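# Seat the L-shaped part flat in its matching pocket

## Task

Set the L-shaped piece into the pocket shaped to fit it, so that it lies flat against that pocket's floor.

## Robot and tools

Robot: two arms on a table, left_arm (base near y = +0.28 m, carrying a left hand) and right_arm (base near y = -0.34 m, carrying a right hand). Each hand has little, ring, middle and index fingers plus a thumb with a bend motor and a turn motor. A camera stand sits behind the arms. Cameras: cam_high (fixed), cam_left_wrist, cam_right_wrist, each 672x504.

Frames. The scene frame has its origin at table height, midway between the nominal bases, +z up, +x out over the table, +y toward left_arm. Hand positions, quaternions (wxyz) and commanded offsets all use each arm's own base frame, which is nearly aligned with the scene frame. The hand point sits about 0.05 m in front of the palm; its +z runs along the straight fingers, +y out of the palm, and +x across the palm away from the thumb on the right hand (toward the thumb on the left hand). Fingertips reach 0.06 to 0.07 m past the point; a wrist bracket on the little-finger side can strike objects. Reported poses may be off by a few centimetres, and friction or weight often leaves a hand 1 to 3 cm (sometimes 5 cm) low of its command without any contact.

The row of 28 numbers (used by execute_actions and move), all in [-1, 1], one list covering both arms: left dx, dy, dz, rx, ry, rz; left little, ring, middle, index, thumb_bend, thumb_turn; left force_limit, speed; then the same 14 for the right arm. dx, dy, dz, rx, ry, rz are an offset (not a pose) from that arm's current Hand target, along its base axes; 1.0 equals 0.6 m of translation or 180 degrees. rx, ry, rz form one rotation vector about the Hand target's position. Rotation commands are clipped to within 40 degrees of the measured orientation. All zeros re-requests the current Hand target, which also ends a push. Finger numbers are absolute targets: -1 open/straight, +1 closed/curled; thumb_turn -1 beside the palm, +1 opposite the fingers. force_limit maps -1..+1 to roughly 0..10 N at the fingertip (0..15 N for the two thumb motors). speed rises linearly from near zero at -1 to full at +0.48 and stays full above that; use -0.94 or lower for a soft grip. No number means 'unchanged': to keep a hand as it is, resend the last eight hand numbers you actually sent (or, if none yet, its hand_measured six plus hand_force_limit and hand_speed). With the thumb turned in, the hand grips objects about 0.035 to 0.065 m thick, handles down to about 0.025 m. To squeeze harder, raise force_limit and send a target more closed than hand_measured; to loosen, send one more open.

execute_actions: actions is a list of actions; each action is a list of up to 15 rows, one per 1/30 s step, with the last row held if fewer are given. Each row's offsets count from the Hand target at the start of that action, not from the previous row. cameras: list of names, ["all"], or []; by default images come only with an empty actions list.

move: target is one row or a list of up to 15 rows, every one counted from the same starting Hand targets. speed in m/s (0.002 to 4.3, default 0.25; turning up to twice that in rad/s), one value or one per target. blend in metres rounds corners in a list (0 means stop at each). blocking=false returns after about 0.5 s while the move continues. Paths are straight and ignore obstacles and the other arm; total duration is capped at 10 s. Avoid paths passing near an arm's own base. Faster moves lag more and strike harder.

wait: seconds from 0 to 10, arms hold their last command. stop: brakes a running move. zoom_image: camera name and region [x0, y0, x1, y1] in pixels, at most 504 by 504, on the newest image. show_instructions: shows the reference pages. finished_scene: scene is the current scene's integer; it ends the scene irreversibly, and the part must stay seated afterwards.

Results give, per arm, end_effector_position (m) and end_effector_quat_wxyz in its base frame, the Hand target, joint positions, velocities (omitted when within noise), torques, motor temperatures, and per hand six-value lists in row order: hand_measured (positions on the command scale), hand_stopped_by (moving, target, force, stalled, fault) and hand_load_n (fingertip load, positive when pushed open; near 0 means grip lost). A move adds a 'move:' line: done, off_target, moving, held or fault, plus limits such as paced (pose clipped) or held (steps withheld). done and off_target say nothing about contact. MOTOR HOT appears from 85 °C; at 100 °C that arm falls limp for 30 to 60 s (OVER-TEMPERATURE FAULT). Holding loads, stretched arms and pushing unreachable poses heat motors.

Avoid: dropping the part or releasing it while it moves, letting anything leave the table, hitting fixed or heavy objects, pressing hard, overloading fingers, arm stops, and any contact between the two hands. Loose objects may get a brief random nudge.

Each tool is called after ">>>" by a JSON object that holds its "name" and its "arguments".

Reference images:

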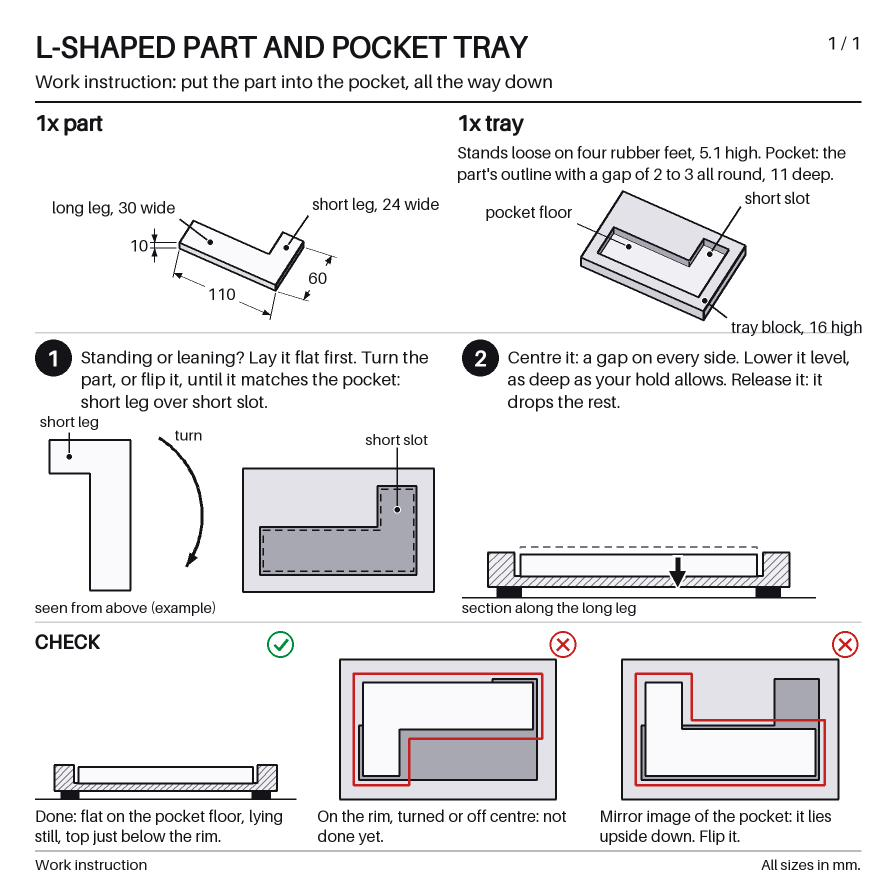

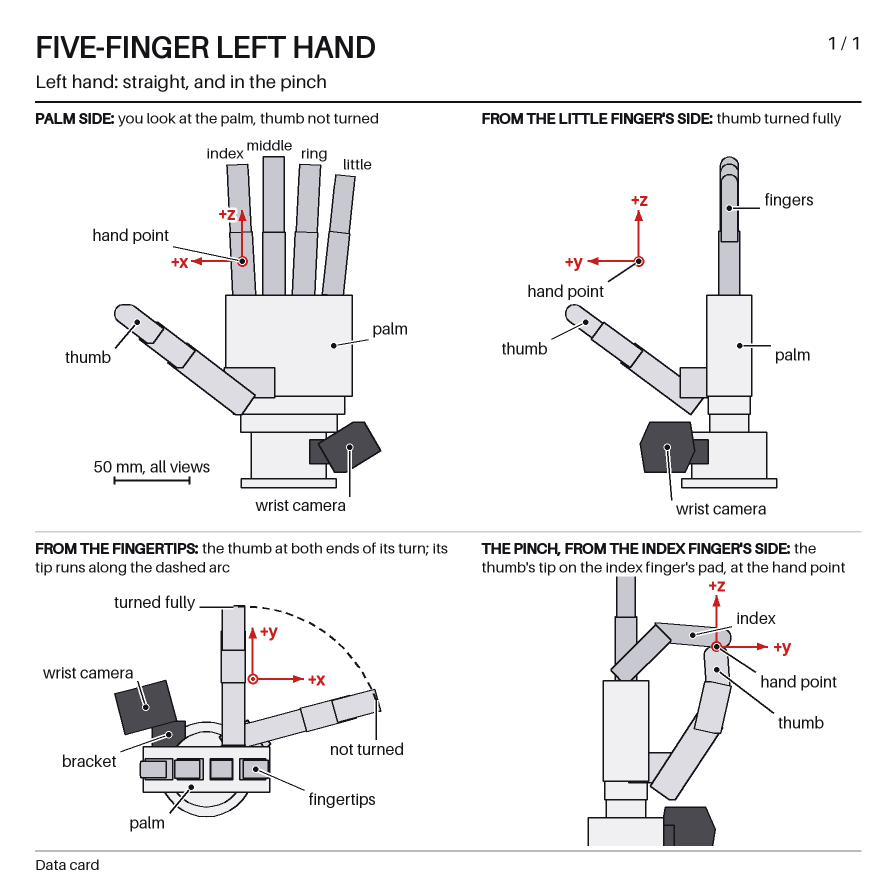

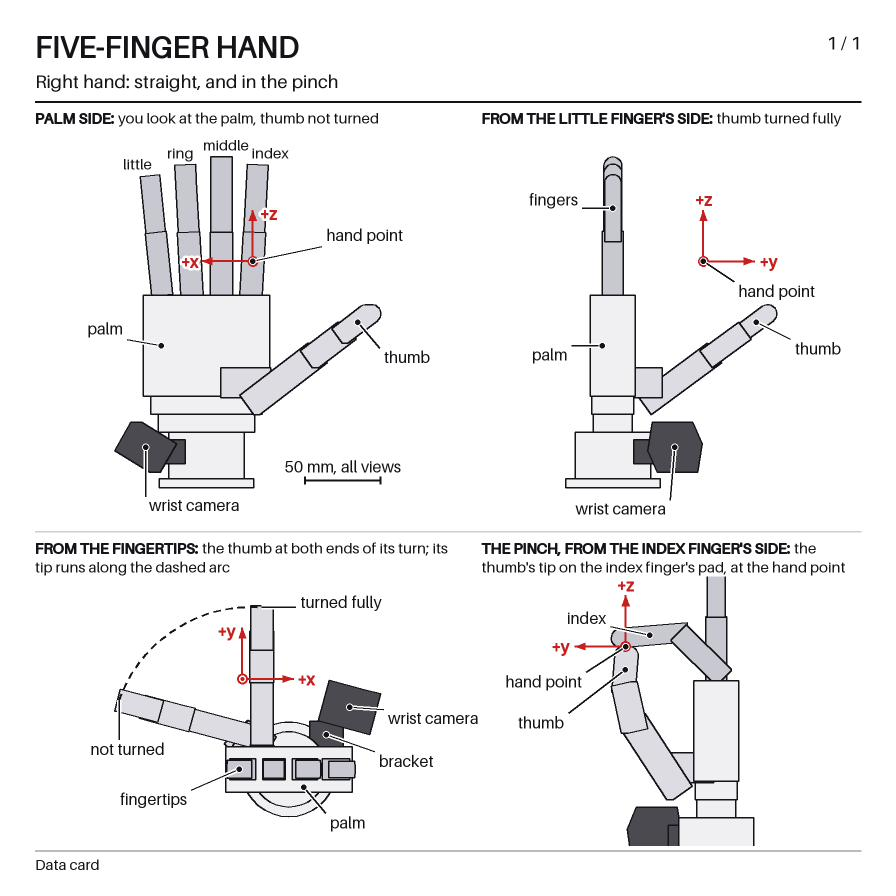

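## Session

>>> {"name": "execute_actions", "arguments": {"actions": []}}

Scene clock: 0.00 s.
left_arm: end_effector_position=(+0.1920, +0.1185, +0.1318) hand_measured=(-1.000, -1.000, -1.000, -1.000, -1.000, -1.000) hand_load_n=(+0.0, +0.0, +0.0, +0.0, +0.0, +0.0) hand_stopped_by=(target, target, target, target, target, target) hand_force_limit=0.00 hand_speed=-0.80 end_effector_quat_wxyz=(+0.197, +0.868, +0.234, +0.392) | right_arm: end_effector_position=(+0.6504, +0.5753, +0.1701) hand_measured=(-1.000, -1.000, -1.000, -1.000, -1.000, -1.000) hand_load_n=(+0.0, +0.0, +0.0, +0.0, +0.0, +0.0) hand_stopped_by=(target, target, target, target, target, target) hand_force_limit=0.00 hand_speed=-0.80 end_effector_quat_wxyz=(+0.686, -0.659, +0.101, -0.293)
Joint positions: left_arm=[1.524 1.013 0.419 -1.173 0.893 -0.479] | right_arm=[0.62 2.156 1.594 0.683 -0.392 -0.204]
Joint velocities: within noise
Joint torques (N m): no reading
Motor temperatures (°C): left_arm=[36 25 32 29 33 25] | right_arm=[33 31 32 30 26 31]
Heat: left arm: hottest waist 36 °C; right arm: hottest waist 33 °C.
Hand target: left_arm +0.1924, +0.1259, +0.1372; +0.188, +0.869, +0.230, +0.395 | right_arm +0.6545, +0.5783, +0.1797; +0.690, -0.652, +0.097, -0.297

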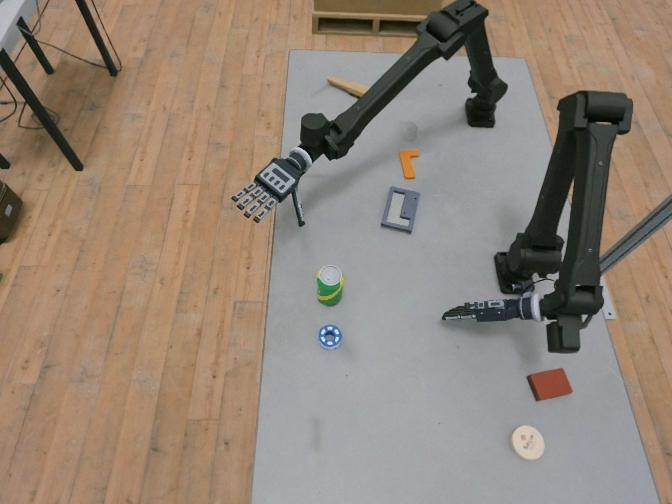

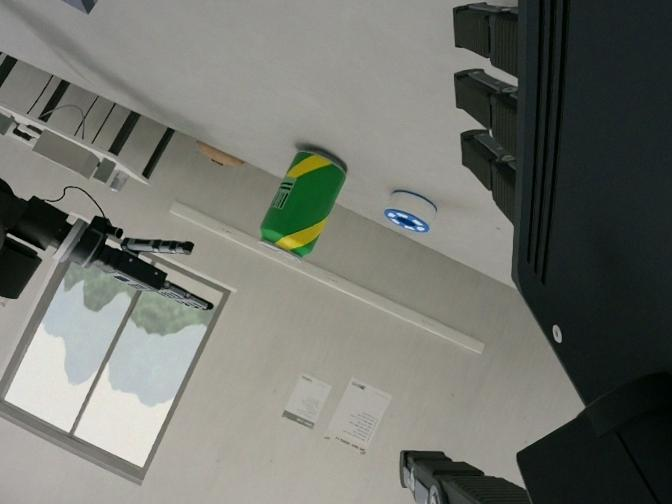

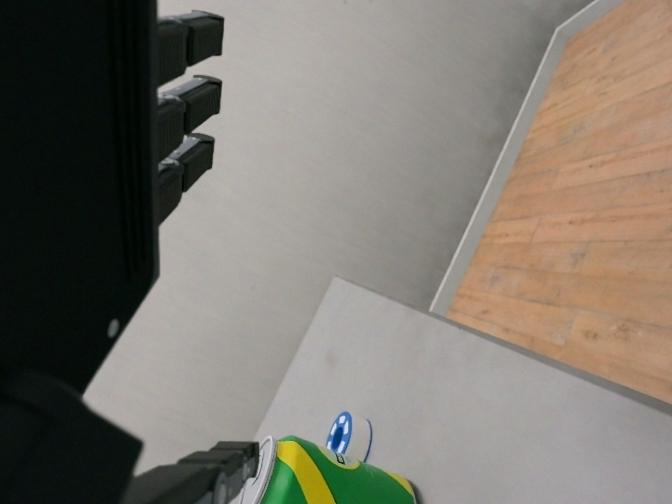

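>>> {"name": "zoom_image", "arguments": {"camera": "cam_high", "region": [340, 120, 480, 260]}}

>>> {"name": "zoom_image", "arguments": {"camera": "cam_high", "region": [370, 130, 450, 250]}}

Scaled by 3.600 from the camera's 672x504 image, which has a finer 960x720 frame.

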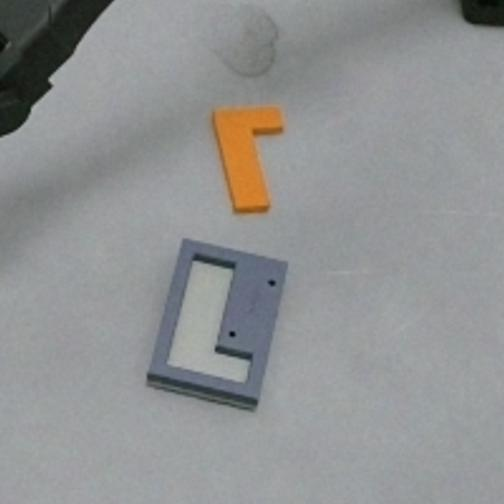

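Scaled by 4.200 from the camera's 672x504 image, which has a finer 960x720 frame.

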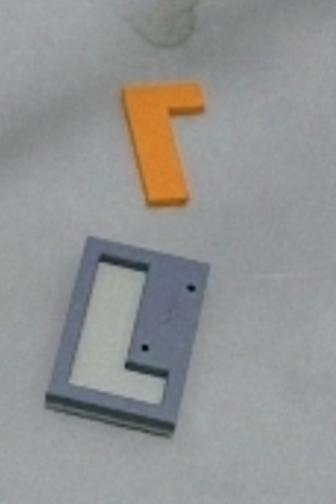

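>>> {"name": "zoom_image", "arguments": {"camera": "cam_high", "region": [310, 60, 470, 180]}}

>>> {"name": "zoom_image", "arguments": {"camera": "cam_high", "region": [220, 0, 672, 339]}}

Scaled by 3.150 from the camera's 672x504 image, which has a finer 960x720 frame.

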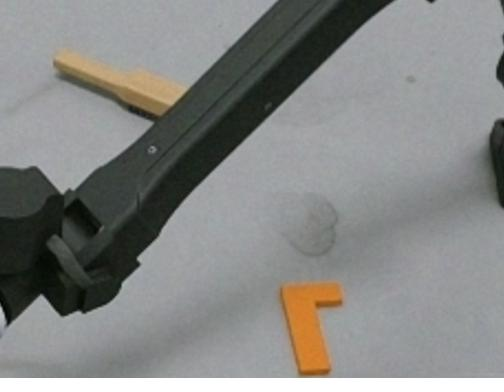

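Scaled by 1.115 from the camera's 672x504 image, which has a finer 960x720 frame.

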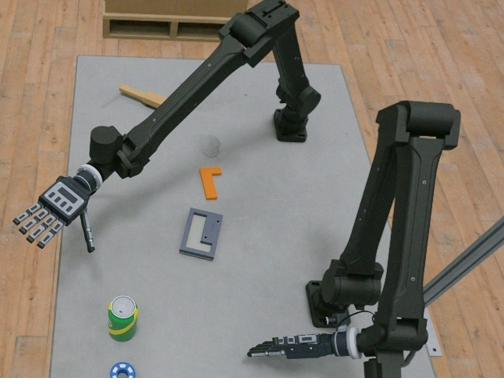

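>>> {"name": "move", "arguments": {"target": [0,0,0,0,0,0,-1,-1,-1,-1,-1,-1,0,-0.8,-0.596,-0.609,0.034,-0.0876,0.288,-0.285,0.2,0.2,0.2,0.2,-1,1,-0.4,-0.2], "cameras": ["all"]}}

Scene clock: 282.17 s.
left_arm: end_effector_position=(+0.1920, +0.1185, +0.1318) hand_measured=(-1.000, -1.000, -1.000, -1.000, -1.000, -1.000) hand_load_n=(+0.0, +0.0, +0.0, +0.0, +0.0, +0.0) hand_stopped_by=(target, target, target, target, target, target) hand_force_limit=0.00 hand_speed=-0.80 end_effector_quat_wxyz=(+0.197, +0.868, +0.234, +0.392) | right_arm: end_effector_position=(+0.2995, +0.2114, +0.1992) hand_measured=(+0.200, +0.200, +0.200, +0.200, -1.000, +1.000) hand_load_n=(+0.0, +0.0, +0.5, +0.0, +0.0, +0.0) hand_stopped_by=(target, target, target, target, target, target) hand_force_limit=-0.40 hand_speed=-0.20 end_effector_quat_wxyz=(-0.300, +0.694, -0.598, +0.265)
Joint positions: left_arm=[1.524 1.013 0.419 -1.173 0.893 -0.479] | right_arm=[0.692 0.881 0.788 -0.736 0.397 0.387]
Joint torques (N m): left_arm=[1.32 -2.73 9.47 -0.08 0.62 0.03] | right_arm=[0.67 -5.07 7.76 1.37 0.4 -0.01]
Motor temperatures (°C): left_arm=[35 25 43 29 33 25] | right_arm=[33 42 43 30 25 29]
Heat: left arm: hottest elbow 43 °C; right arm: hottest elbow 43 °C.
Hand target: left_arm +0.1924, +0.1259, +0.1372; +0.188, +0.869, +0.230, +0.395 | right_arm +0.2969, +0.2129, +0.2002; -0.301, +0.692, -0.602, +0.262
Off the commanded pose: left_arm 0.009 m, 1 deg | right_arm 0.003 m, 1 deg.
move: done
camera_calibration:
cam_right_wrist: T_world_to_cam=[[-0.64258, -0.319369, -0.696488, 0.39696], [-0.617874, 0.75354, 0.224521, -0.018779], [0.453126, 0.574614, -0.681539, -0.00361869], [0, 0, 0, 1]] pos_world=[0.245115, 0.143007, 0.278227]

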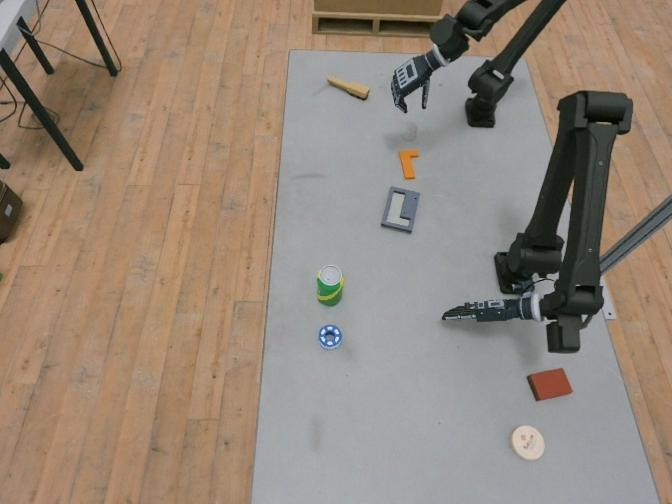

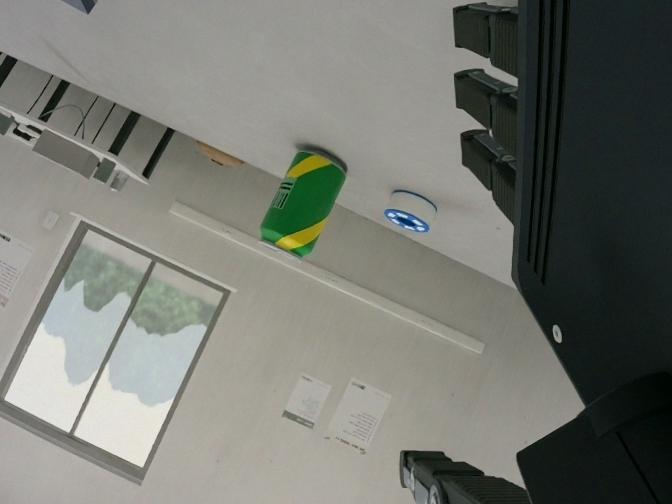

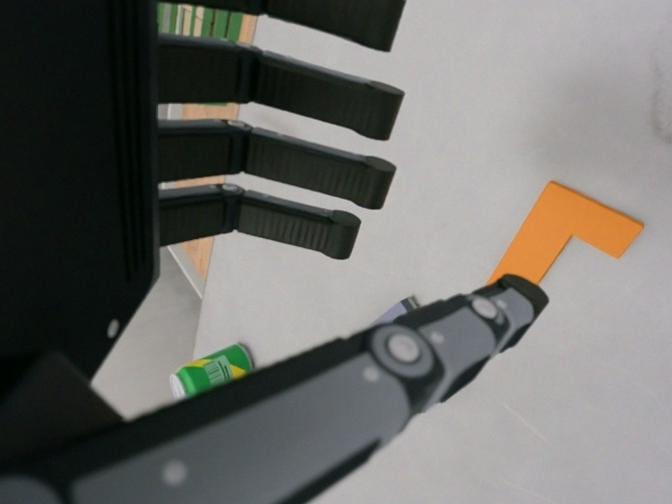

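>>> {"name": "zoom_image", "arguments": {"camera": "cam_high", "region": [360, 20, 480, 140]}}

Scaled by 4.200 from the camera's 672x504 image, which has a finer 960x720 frame.

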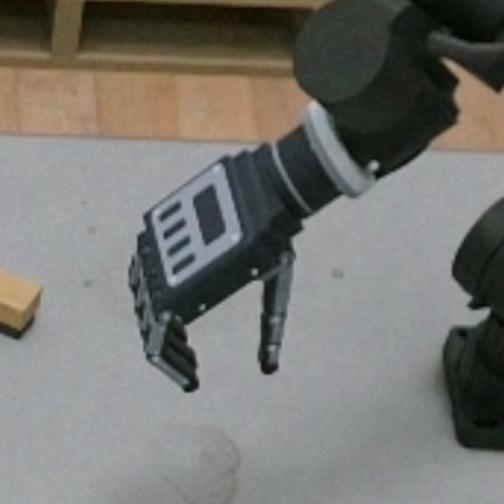

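>>> {"name": "zoom_image", "arguments": {"camera": "cam_right_wrist", "region": [462, 150, 662, 300]}}

Scaled by 2.520 from the camera's 672x504 image, which has a finer 960x720 frame.

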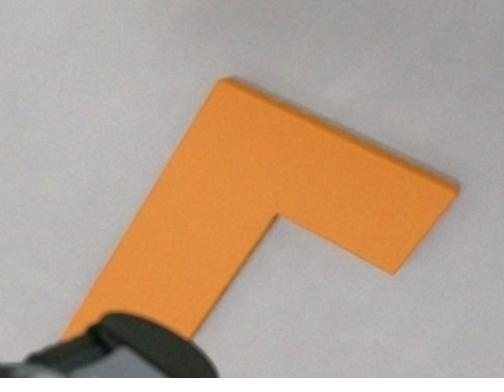

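>>> {"name": "move", "arguments": {"target": [0,0,0,0,0,0,-1,-1,-1,-1,-1,-1,0,-0.8,-0.0228,0.0748,-0.2,0,0,-0.01,0.2,0.2,0.2,0.2,-1,1,-0.4,-0.2], "cameras": ["cam_high","cam_right_wrist"]}}

Scene clock: 355.57 s.
left_arm: end_effector_position=(+0.1920, +0.1185, +0.1318) hand_measured=(-1.000, -1.000, -1.000, -1.000, -1.000, -1.000) hand_load_n=(+0.0, +0.0, +0.0, +0.0, +0.0, +0.0) hand_stopped_by=(target, target, target, target, target, target) hand_force_limit=0.00 hand_speed=-0.80 end_effector_quat_wxyz=(+0.197, +0.868, +0.234, +0.392) | right_arm: end_effector_position=(+0.2834, +0.2532, +0.0823) hand_measured=(+0.200, +0.200, +0.200, +0.200, -1.000, +1.000) hand_load_n=(+0.0, +0.0, +0.0, +0.0, -0.5, +0.0) hand_stopped_by=(target, target, target, target, target, target) hand_force_limit=-0.40 hand_speed=-0.20 end_effector_quat_wxyz=(-0.292, +0.686, -0.610, +0.269)
Joint positions: left_arm=[1.524 1.013 0.419 -1.173 0.893 -0.479] | right_arm=[0.854 1.071 0.588 -0.427 0.522 0.553]
Joint torques (N m): left_arm=[1.26 -2.67 9.48 -0.08 0.62 0.04] | right_arm=[0.44 -6.3 6.65 2.19 0.52 0.03]
Motor temperatures (°C): left_arm=[35 25 43 29 33 25] | right_arm=[33 34 43 30 26 28]
Heat: left arm: hottest elbow 43 °C; right arm: hottest elbow 43 °C.
Hand target: left_arm +0.1924, +0.1259, +0.1372; +0.188, +0.869, +0.230, +0.395 | right_arm +0.2832, +0.2576, +0.0799; -0.296, +0.682, -0.613, +0.267
Off the commanded pose: left_arm 0.009 m, 1 deg | right_arm 0.005 m, 1 deg.
move: done
camera_calibration:
cam_right_wrist: T_world_to_cam=[[-0.656246, -0.301231, -0.69181, 0.317507], [-0.591681, 0.774407, 0.224068, -0.0466248], [0.468247, 0.556375, -0.686434, -0.0991661], [0, 0, 0, 1]] pos_world=[0.22721, 0.186923, 0.162031]
Images, in order (width x height): cam_high 672x504, cam_right_wrist 672x504.

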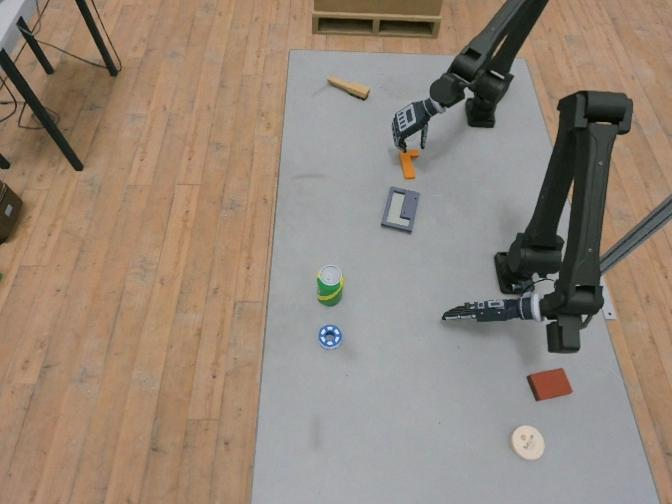

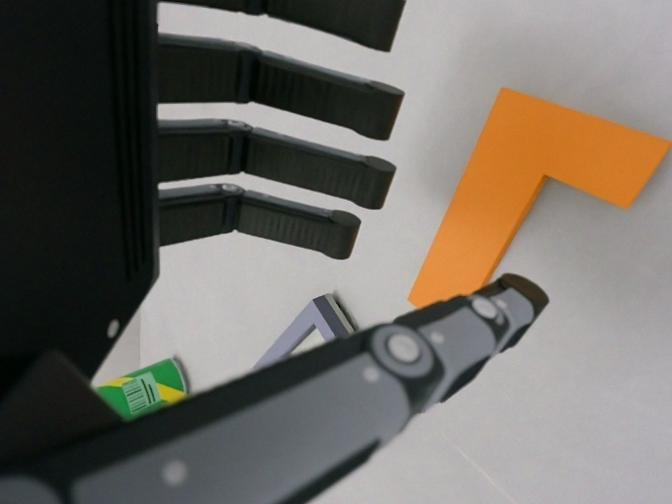

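>>> {"name": "move", "arguments": {"target": [0,0,0,0,0,0,-1,-1,-1,-1,-1,-1,0,-0.8,-0.0023,0.003,-0.075,0,0,0,0.2,0.2,0.2,0.2,-1,1,-0.4,-0.2], "cameras": ["cam_high","cam_right_wrist"], "speed": 0.1}}

>>> {"name": "zoom_image", "arguments": {"camera": "cam_right_wrist", "region": [300, 60, 672, 339]}}

>>> {"name": "zoom_image", "arguments": {"camera": "cam_high", "region": [370, 80, 470, 200]}}

Scene clock: 374.40 s.
left_arm: end_effector_position=(+0.1920, +0.1185, +0.1318) hand_measured=(-1.000, -1.000, -1.000, -1.000, -1.000, -1.000) hand_load_n=(+0.0, +0.0, +0.0, +0.0, +0.0, +0.0) hand_stopped_by=(target, target, target, target, target, target) hand_force_limit=0.00 hand_speed=-0.80 end_effector_quat_wxyz=(+0.197, +0.868, +0.234, +0.392) | right_arm: end_effector_position=(+0.2839, +0.2563, +0.0389) hand_measured=(+0.200, +0.200, +0.200, +0.200, -1.000, +1.000) hand_load_n=(+0.0, +0.0, +0.0, +0.0, +0.5, +0.5) hand_stopped_by=(target, target, target, target, target, target) hand_force_limit=-0.40 hand_speed=-0.20 end_effector_quat_wxyz=(-0.294, +0.685, -0.610, +0.269)
Joint positions: left_arm=[1.524 1.013 0.419 -1.173 0.893 -0.479] | right_arm=[0.86 1.17 0.519 -0.259 0.527 0.561]
Joint torques (N m): left_arm=[1.32 -2.73 9.47 -0.08 0.62 0.03] | right_arm=[0.79 -6.01 5.83 2.02 0.53 0]
Heat: left arm: hottest elbow 43 °C; right arm: hottest elbow 43 °C.
Hand target: left_arm +0.1924, +0.1259, +0.1372; +0.188, +0.869, +0.230, +0.395 | right_arm +0.2819, +0.2596, +0.0351; -0.296, +0.682, -0.613, +0.267
Off the commanded pose: left_arm 0.009 m, 1 deg | right_arm 0.005 m, 1 deg.
move: done
camera_calibration:
cam_right_wrist: T_world_to_cam=[[-0.655312, -0.297778, -0.694186, 0.28762], [-0.590685, 0.774829, 0.225237, -0.0393823], [0.470804, 0.557646, -0.683648, -0.13209], [0, 0, 0, 1]] pos_world=[0.227407, 0.189821, 0.118229]
Images, in order (width x height): cam_high 672x504, cam_right_wrist 672x504.

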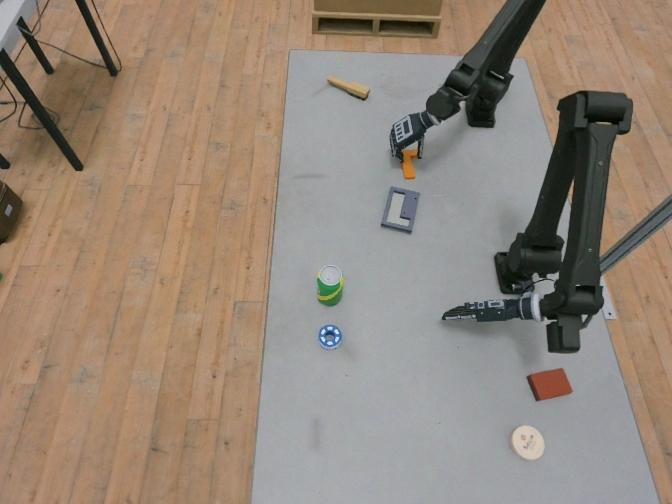

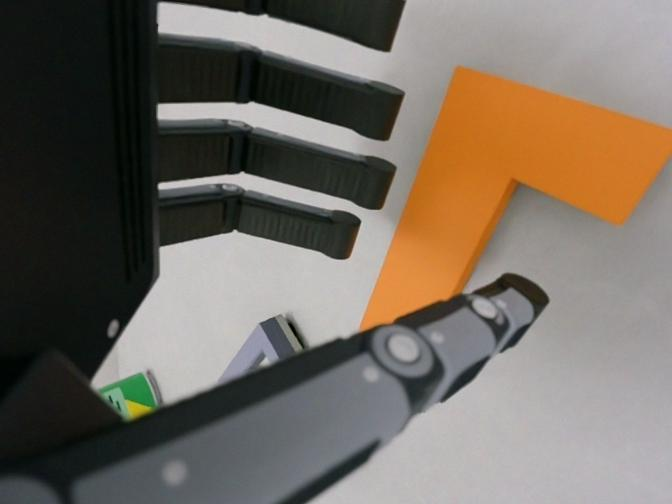

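Scaled by 1.355 from the camera's 672x504 image, which has a finer 960x720 frame.

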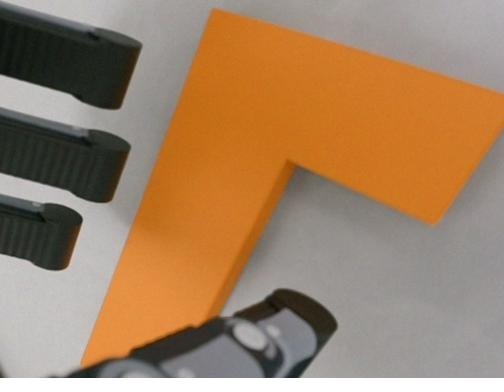

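Scaled by 4.200 from the camera's 672x504 image, which has a finer 960x720 frame.

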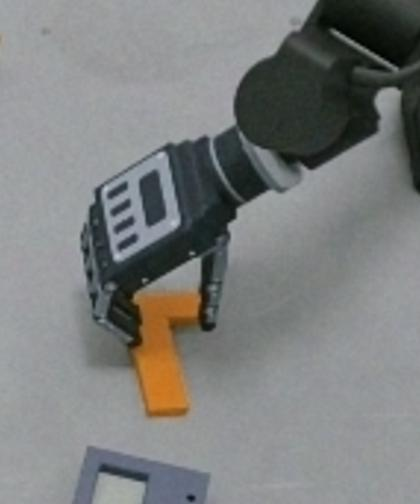

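>>> {"name": "move", "arguments": {"target": [0,0,0,0,0,0,-1,-1,-1,-1,-1,-1,0,-0.8,0.01,0,-0.027,0,0,0,0.2,0.2,0.2,0.2,-1,1,-0.4,-0.2], "cameras": ["cam_high","cam_right_wrist"], "speed": 0.05}}

>>> {"name": "zoom_image", "arguments": {"camera": "cam_right_wrist", "region": [300, 60, 672, 339]}}

>>> {"name": "zoom_image", "arguments": {"camera": "cam_high", "region": [370, 100, 450, 200]}}

Scene clock: 393.93 s.
left_arm: end_effector_position=(+0.1920, +0.1185, +0.1318) hand_measured=(-1.000, -1.000, -1.000, -1.000, -1.000, -1.000) hand_load_n=(+0.0, +0.0, +0.0, +0.0, +0.0, +0.0) hand_stopped_by=(target, target, target, target, target, target) hand_force_limit=0.00 hand_speed=-0.80 end_effector_quat_wxyz=(+0.197, +0.868, +0.234, +0.392) | right_arm: end_effector_position=(+0.2874, +0.2611, +0.0235) hand_measured=(+0.200, +0.200, +0.200, +0.200, -1.000, +1.000) hand_load_n=(+0.0, +0.0, +0.0, +0.0, +0.0, +0.0) hand_stopped_by=(target, target, target, target, target, target) hand_force_limit=-0.40 hand_speed=-0.20 end_effector_quat_wxyz=(-0.298, +0.683, -0.610, +0.268)
Joint positions: left_arm=[1.524 1.013 0.419 -1.173 0.893 -0.479] | right_arm=[0.86 1.225 0.504 -0.181 0.524 0.561]
Joint torques (N m): left_arm=[1.32 -2.73 9.46 -0.06 0.62 0.04] | right_arm=[-0.56 -6.3 5.55 2.03 0.23 -0.12]
Heat: left arm: hottest elbow 43 °C; right arm: hottest elbow 42 °C.
Hand target: left_arm +0.1924, +0.1259, +0.1372; +0.188, +0.869, +0.230, +0.395 | right_arm +0.2879, +0.2595, +0.0188; -0.296, +0.682, -0.613, +0.267
Off the commanded pose: left_arm 0.009 m, 1 deg | right_arm 0.005 m, 0 deg.
move: done
camera_calibration:
cam_right_wrist: T_world_to_cam=[[-0.652268, -0.293673, -0.698786, 0.278822], [-0.59281, 0.772144, 0.228844, -0.0364137], [0.472358, 0.563515, -0.677738, -0.149091], [0, 0, 0, 1]] pos_world=[0.230705, 0.194014, 0.102125]
Images, in order (width x height): cam_high 672x504, cam_right_wrist 672x504.

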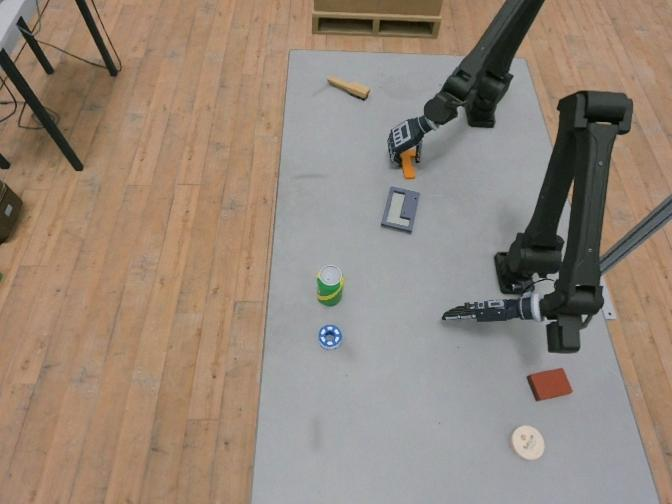

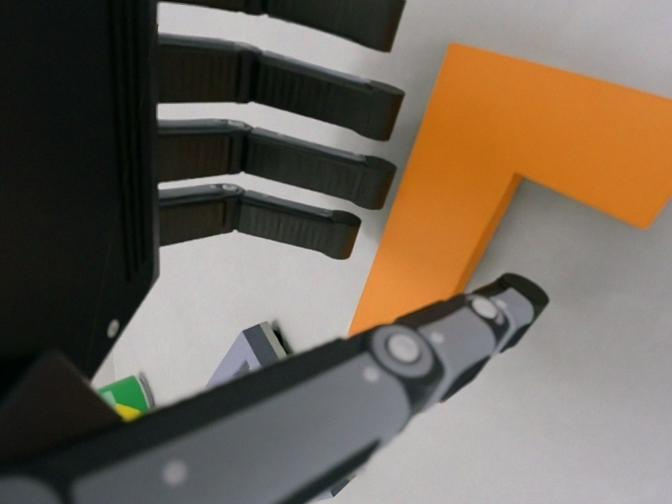

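Scaled by 1.355 from the camera's 672x504 image, which has a finer 960x720 frame.

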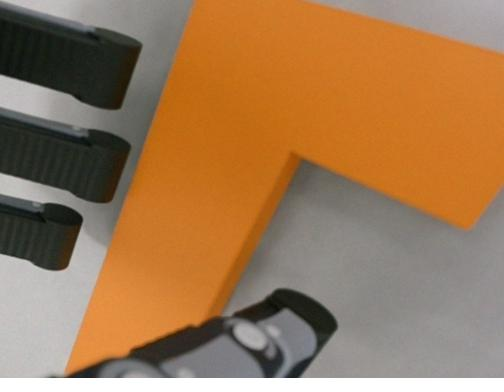

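Scaled by 5.040 from the camera's 672x504 image, which has a finer 960x720 frame.

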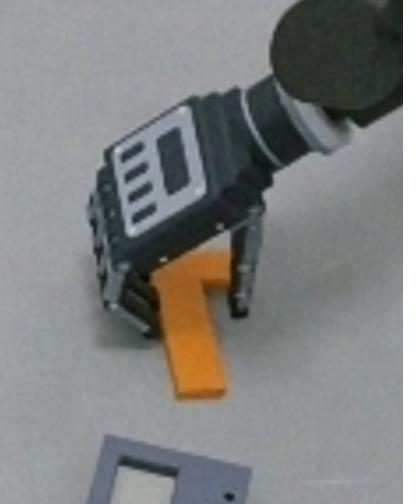

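>>> {"name": "move", "arguments": {"target": [0,0,0,0,0,0,-1,-1,-1,-1,-1,-1,0,-0.8,0.004,0,-0.0167,0,0,0,0.2,0.2,0.2,0.2,-1,1,-0.4,-0.2], "cameras": ["cam_high","cam_right_wrist"], "speed": 0.05}}

>>> {"name": "zoom_image", "arguments": {"camera": "cam_right_wrist", "region": [300, 60, 672, 339]}}

>>> {"name": "zoom_image", "arguments": {"camera": "cam_high", "region": [370, 100, 450, 200]}}

Scene clock: 402.10 s.
left_arm: end_effector_position=(+0.1920, +0.1185, +0.1318) hand_measured=(-1.000, -1.000, -1.000, -1.000, -1.000, -1.000) hand_load_n=(+0.0, +0.0, +0.0, +0.0, +0.0, +0.0) hand_stopped_by=(target, target, target, target, target, target) hand_force_limit=0.00 hand_speed=-0.80 end_effector_quat_wxyz=(+0.197, +0.868, +0.234, +0.392) | right_arm: end_effector_position=(+0.2893, +0.2627, +0.0140) hand_measured=(+0.200, +0.200, +0.200, +0.200, -1.000, +1.000) hand_load_n=(+0.5, +0.0, +0.0, +0.0, +0.0, +0.0) hand_stopped_by=(target, target, target, target, target, target) hand_force_limit=-0.40 hand_speed=-0.20 end_effector_quat_wxyz=(-0.299, +0.683, -0.611, +0.267)
Joint positions: left_arm=[1.524 1.013 0.419 -1.173 0.893 -0.479] | right_arm=[0.857 1.257 0.495 -0.136 0.521 0.561]
Joint torques (N m): left_arm=[1.32 -2.73 9.46 -0.08 0.62 0.04] | right_arm=[-0.67 -6.71 5.34 2.04 0.22 -0.18]
Heat: left arm: hottest elbow 43 °C; right arm: hottest elbow 41 °C.
Hand target: left_arm +0.1924, +0.1259, +0.1372; +0.188, +0.869, +0.230, +0.395 | right_arm +0.2902, +0.2596, +0.0088; -0.296, +0.682, -0.613, +0.267
Off the commanded pose: left_arm 0.009 m, 1 deg | right_arm 0.006 m, 0 deg.
move: done
camera_calibration:
cam_right_wrist: T_world_to_cam=[[-0.652311, -0.289772, -0.700373, 0.272958], [-0.592286, 0.771467, 0.232455, -0.0342915], [0.472956, 0.566454, -0.674865, -0.158283], [0, 0, 0, 1]] pos_world=[0.232604, 0.195211, 0.0923239]
Images, in order (width x height): cam_high 672x504, cam_right_wrist 672x504.

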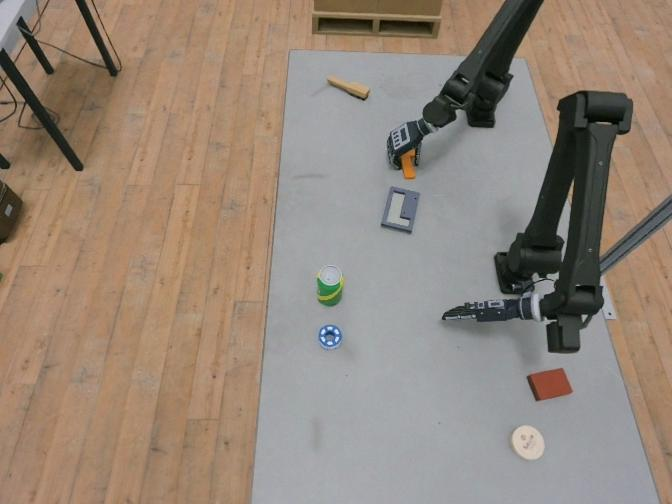

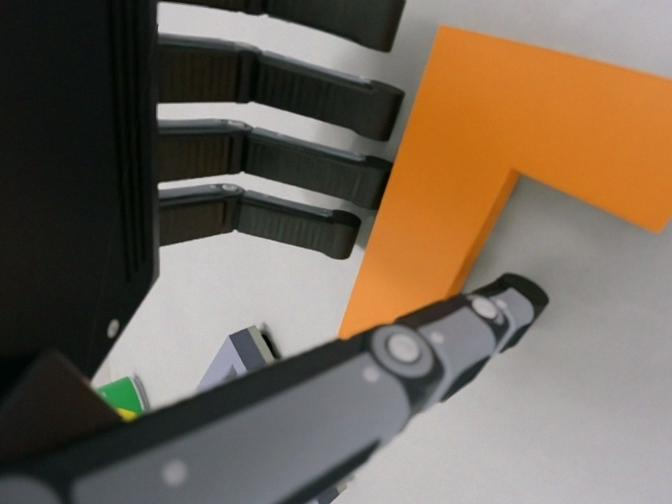

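Scaled by 1.355 from the camera's 672x504 image, which has a finer 960x720 frame.

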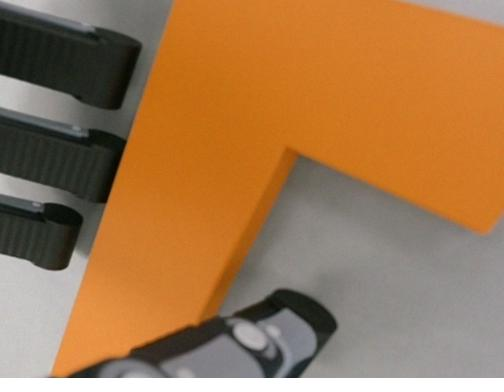

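Scaled by 5.040 from the camera's 672x504 image, which has a finer 960x720 frame.

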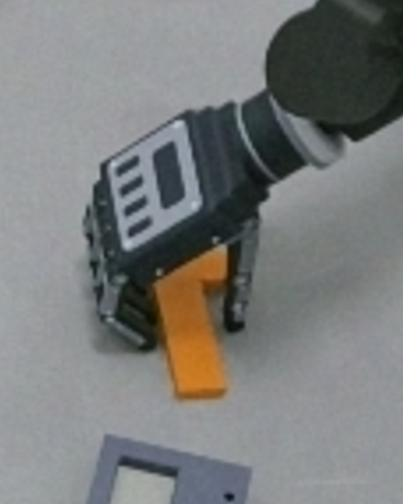

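>>> {"name": "move", "arguments": {"target": [0,0,0,0,0,0,-1,-1,-1,-1,-1,-1,0,-0.8,0,0,0,0,0,0,0.2,0.2,0.2,0.2,-0.3,1,-0.3,-0.93], "cameras": ["cam_high","cam_right_wrist"], "speed": 0.05}}

>>> {"name": "zoom_image", "arguments": {"camera": "cam_right_wrist", "region": [300, 60, 672, 339]}}

Scene clock: 412.83 s.
left_arm: end_effector_position=(+0.1920, +0.1185, +0.1318) hand_measured=(-1.000, -1.000, -1.000, -1.000, -1.000, -1.000) hand_load_n=(-0.5, +0.0, +0.0, +0.0, -0.5, +0.0) hand_stopped_by=(target, target, target, target, target, target) hand_force_limit=0.00 hand_speed=-0.80 end_effector_quat_wxyz=(+0.197, +0.868, +0.234, +0.392) | right_arm: end_effector_position=(+0.2896, +0.2630, +0.0143) hand_measured=(+0.200, +0.200, +0.200, +0.200, -0.762, +1.000) hand_load_n=(+0.0, +0.0, +5.0, +0.5, +5.0, +2.5) hand_stopped_by=(target, target, target, target, force, target) hand_force_limit=-0.30 hand_speed=-0.93 end_effector_quat_wxyz=(-0.300, +0.682, -0.611, +0.267)
Joint positions: left_arm=[1.524 1.013 0.419 -1.173 0.893 -0.479] | right_arm=[0.857 1.257 0.495 -0.134 0.521 0.561]
Joint torques (N m): left_arm=[1.32 -2.67 9.47 -0.06 0.62 0.04] | right_arm=[-0.85 -6.42 5.3 2.11 0.21 -0.17]
Heat: left arm: hottest elbow 43 °C; right arm: hottest elbow 41 °C.
Hand target: left_arm +0.1924, +0.1259, +0.1372; +0.188, +0.869, +0.230, +0.395 | right_arm +0.2902, +0.2596, +0.0088; -0.297, +0.682, -0.613, +0.267
Off the commanded pose: left_arm 0.009 m, 1 deg | right_arm 0.007 m, 0 deg.
move: done
camera_calibration:
cam_right_wrist: T_world_to_cam=[[-0.651453, -0.288768, -0.701586, 0.272931], [-0.592592, 0.77111, 0.232863, -0.0342467], [0.473756, 0.567453, -0.673463, -0.158934], [0, 0, 0, 1]] pos_world=[0.232803, 0.195409, 0.092423]
Images, in order (width x height): cam_high 672x504, cam_right_wrist 672x504.

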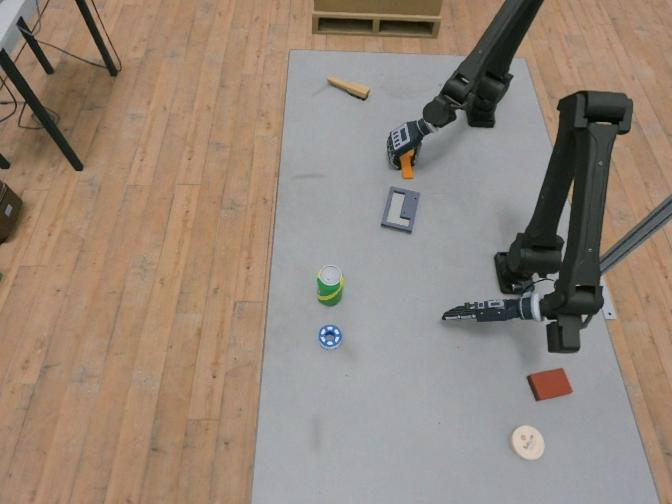

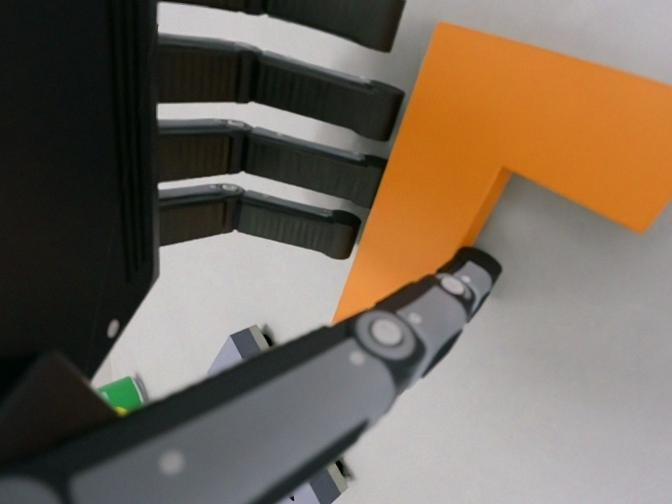

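Scaled by 1.355 from the camera's 672x504 image, which has a finer 960x720 frame.

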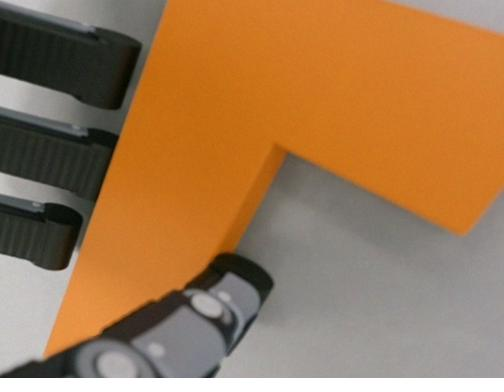

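>>> {"name": "move", "arguments": {"target": [0,0,0,0,0,0,-1,-1,-1,-1,-1,-1,0,-0.8,0,0,0,0,0,0,0.2,0.2,0.2,0.32,-0.3,1,-0.3,-0.93], "cameras": [], "speed": 0.05}}

>>> {"name": "move", "arguments": {"target": [0,0,0,0,0,0,-1,-1,-1,-1,-1,-1,0,-0.8,0,0,0.1,0,0,0,0.2,0.2,0.2,0.32,-0.3,1,-0.3,-0.93], "cameras": ["cam_high","cam_right_wrist"], "speed": 0.05}}

>>> {"name": "zoom_image", "arguments": {"camera": "cam_high", "region": [370, 80, 450, 180]}}

Scene clock: 419.80 s.
left_arm: end_effector_position=(+0.1920, +0.1185, +0.1318) hand_measured=(-1.000, -1.000, -1.000, -1.000, -1.000, -1.000) hand_load_n=(+0.0, +0.0, +0.0, +0.0, +0.0, +0.0) hand_stopped_by=(target, target, target, target, target, target) hand_force_limit=0.00 hand_speed=-0.80 end_effector_quat_wxyz=(+0.197, +0.868, +0.234, +0.392) | right_arm: end_effector_position=(+0.2896, +0.2630, +0.0143) hand_measured=(+0.200, +0.200, +0.200, +0.284, -0.762, +1.000) hand_load_n=(+0.0, +0.0, +3.5, +3.0, +7.0, +0.5) hand_stopped_by=(target, target, target, force, force, target) hand_force_limit=-0.30 hand_speed=-0.93 end_effector_quat_wxyz=(-0.300, +0.682, -0.611, +0.267)
Joint positions: left_arm=[1.524 1.013 0.419 -1.173 0.893 -0.479] | right_arm=[0.857 1.257 0.495 -0.134 0.521 0.561]
Joint torques (N m): left_arm=[1.32 -2.73 9.5 -0.08 0.62 0.03] | right_arm=[-0.85 -6.48 5.3 2.14 0.22 -0.17]
Heat: left arm: hottest elbow 43 °C; right arm: hottest elbow 40 °C.
Hand target: left_arm +0.1924, +0.1259, +0.1372; +0.188, +0.869, +0.230, +0.395 | right_arm +0.2902, +0.2596, +0.0088; -0.297, +0.682, -0.613, +0.267
Off the commanded pose: left_arm 0.009 m, 1 deg | right_arm 0.006 m, 0 deg.
move: done
No camera images: "cameras" was empty.

Scene clock: 421.60 s.
left_arm: end_effector_position=(+0.1920, +0.1185, +0.1318) hand_measured=(-1.000, -1.000, -1.000, -1.000, -1.000, -1.000) hand_load_n=(+0.0, +0.0, +0.0, +0.0, +0.0, +0.0) hand_stopped_by=(target, target, target, target, target, target) hand_force_limit=0.00 hand_speed=-0.80 end_effector_quat_wxyz=(+0.197, +0.868, +0.234, +0.392) | right_arm: end_effector_position=(+0.2761, +0.2470, +0.0470) hand_measured=(+0.200, +0.200, +0.200, +0.284, -0.762, +1.000) hand_load_n=(+0.0, +0.0, +3.5, +3.5, +6.5, +0.5) hand_stopped_by=(target, target, target, force, force, target) hand_force_limit=-0.30 hand_speed=-0.93 end_effector_quat_wxyz=(-0.278, +0.691, -0.611, +0.267)
Joint positions: left_arm=[1.524 1.013 0.419 -1.173 0.893 -0.479] | right_arm=[0.856 1.127 0.531 -0.349 0.521 0.561]
Joint torques (N m): left_arm=[1.38 -2.73 9.48 -0.06 0.62 0.03] | right_arm=[-0.73 -6.95 9.65 1.25 0.26 -0.17]
Heat: left arm: hottest elbow 43 °C; right arm: hottest elbow 40 °C.
Hand target: left_arm +0.1924, +0.1259, +0.1372; +0.188, +0.869, +0.230, +0.395 | right_arm +0.2903, +0.2594, +0.0688; -0.297, +0.682, -0.613, +0.267
Off the commanded pose: left_arm 0.009 m, 1 deg | right_arm 0.029 m, 2 deg.
move: off_target (right_arm)
camera_calibration:
cam_right_wrist: T_world_to_cam=[[-0.673614, -0.313567, -0.669268, 0.293202], [-0.584686, 0.779999, 0.223036, -0.0414513], [0.452091, 0.541551, -0.708756, -0.107414], [0, 0, 0, 1]] pos_world=[0.22183, 0.18244, 0.129345]
Images, in order (width x height): cam_high 672x504, cam_right_wrist 672x504.

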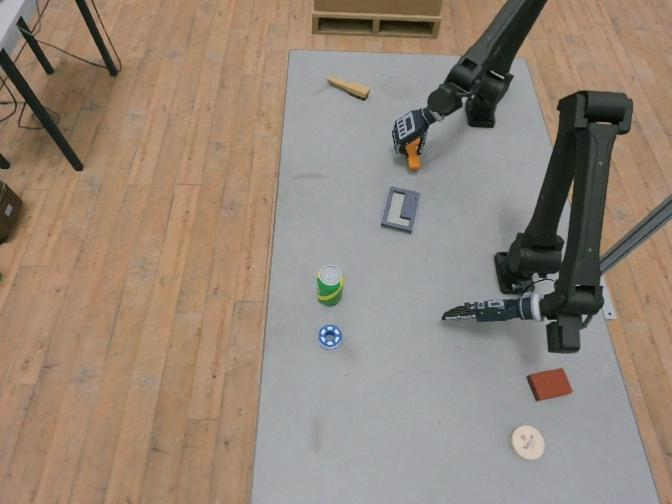

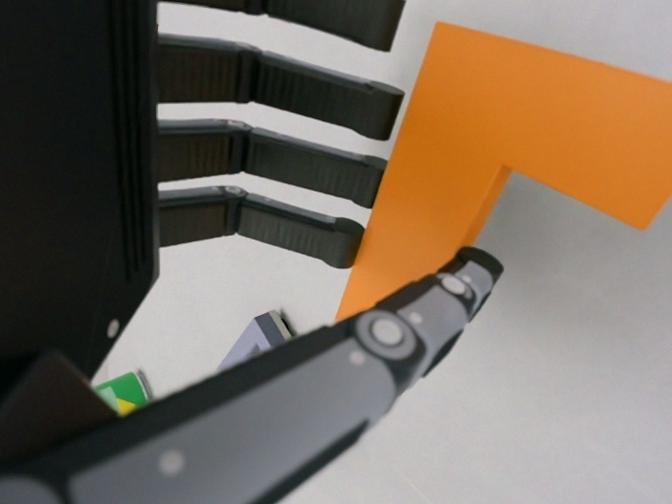

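Scaled by 5.040 from the camera's 672x504 image, which has a finer 960x720 frame.

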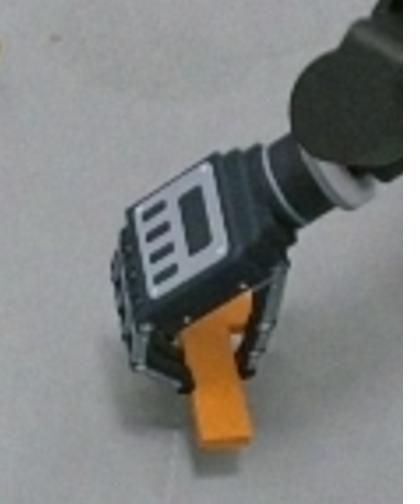

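>>> {"name": "move", "arguments": {"target": [[0,0,0,0,0,0,-1,-1,-1,-1,-1,-1,0,-0.8,0,0,0.085,0,0,0,0.2,0.2,0.2,0.32,-0.3,1,-0.3,-0.93],[0,0,0,0,0,0,-1,-1,-1,-1,-1,-1,0,-0.8,-0.034,-0.0707,0.085,0,0,0.4656,0.2,0.2,0.2,0.32,-0.3,1,-0.3,-0.93]], "cameras": ["cam_high","cam_right_wrist"], "speed": 0.2}}

>>> {"name": "zoom_image", "arguments": {"camera": "cam_high", "region": [350, 60, 470, 180]}}

Scene clock: 564.50 s.
left_arm: end_effector_position=(+0.1920, +0.1185, +0.1318) hand_measured=(-1.000, -1.000, -1.000, -1.000, -1.000, -1.000) hand_load_n=(+0.0, -0.5, +0.0, +0.0, +0.0, +0.0) hand_stopped_by=(target, target, target, target, target, target) hand_force_limit=0.00 hand_speed=-0.80 end_effector_quat_wxyz=(+0.197, +0.868, +0.234, +0.392) | right_arm: end_effector_position=(+0.2512, +0.2133, +0.1052) hand_measured=(+0.200, +0.200, +0.200, +0.284, -0.762, +1.000) hand_load_n=(+0.0, +0.0, +3.5, +3.5, +7.0, +0.5) hand_stopped_by=(target, target, target, force, force, target) hand_force_limit=-0.30 hand_speed=-0.93 end_effector_quat_wxyz=(-0.393, +0.920, -0.009, -0.016)
Joint positions: left_arm=[1.524 1.013 0.419 -1.173 0.893 -0.479] | right_arm=[0.38 1.167 0.752 -0.812 -0.746 -1.035]
Joint torques (N m): left_arm=[1.32 -2.78 9.47 -0.09 0.62 0.03] | right_arm=[-1.14 -6.24 10.03 0.91 -0.84 -0.29]
Motor temperatures (°C): left_arm=[35 25 44 29 33 24] | right_arm=[32 33 51 30 25 28]
Heat: left arm: hottest elbow 44 °C; right arm: hottest elbow 51 °C.
Hand target: left_arm +0.1924, +0.1259, +0.1372; +0.188, +0.869, +0.230, +0.395 | right_arm +0.2699, +0.2172, +0.1199; -0.399, +0.917, +0.000, +0.001
Off the commanded pose: left_arm 0.009 m, 1 deg | right_arm 0.024 m, 2 deg.
move: off_target (right_arm)
camera_calibration:
cam_right_wrist: T_world_to_cam=[[0.188684, -0.693686, -0.695125, 0.17197], [-0.825854, -0.495094, 0.269901, 0.284861], [-0.531379, 0.523146, -0.666299, 0.209765], [0, 0, 0, 1]] pos_world=[0.31427, 0.150588, 0.182423]
Images, in order (width x height): cam_high 672x504, cam_right_wrist 672x504.

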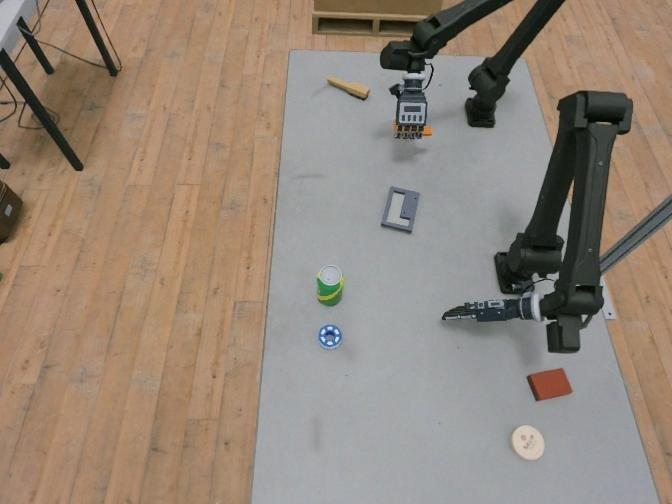

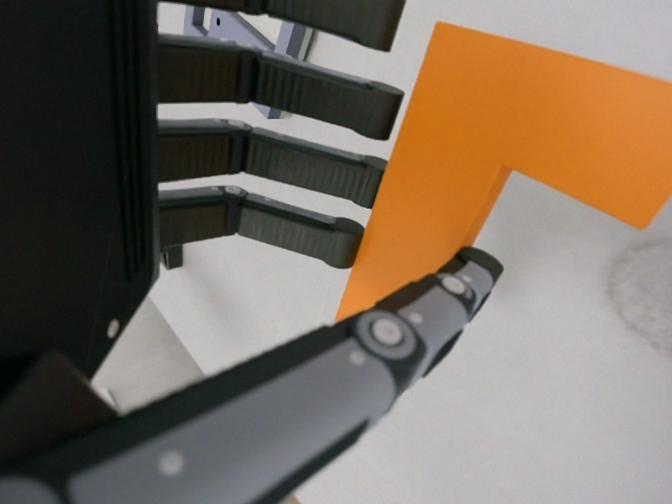

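Scaled by 4.200 from the camera's 672x504 image, which has a finer 960x720 frame.

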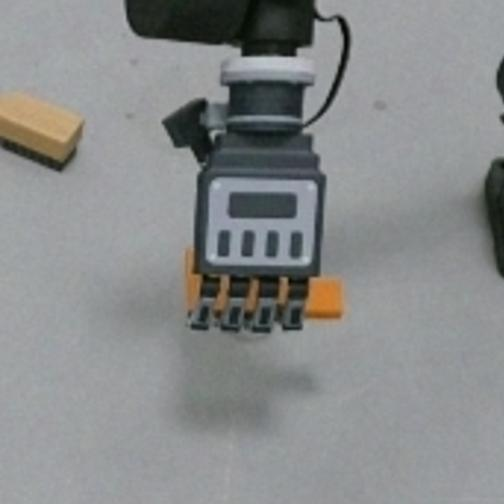

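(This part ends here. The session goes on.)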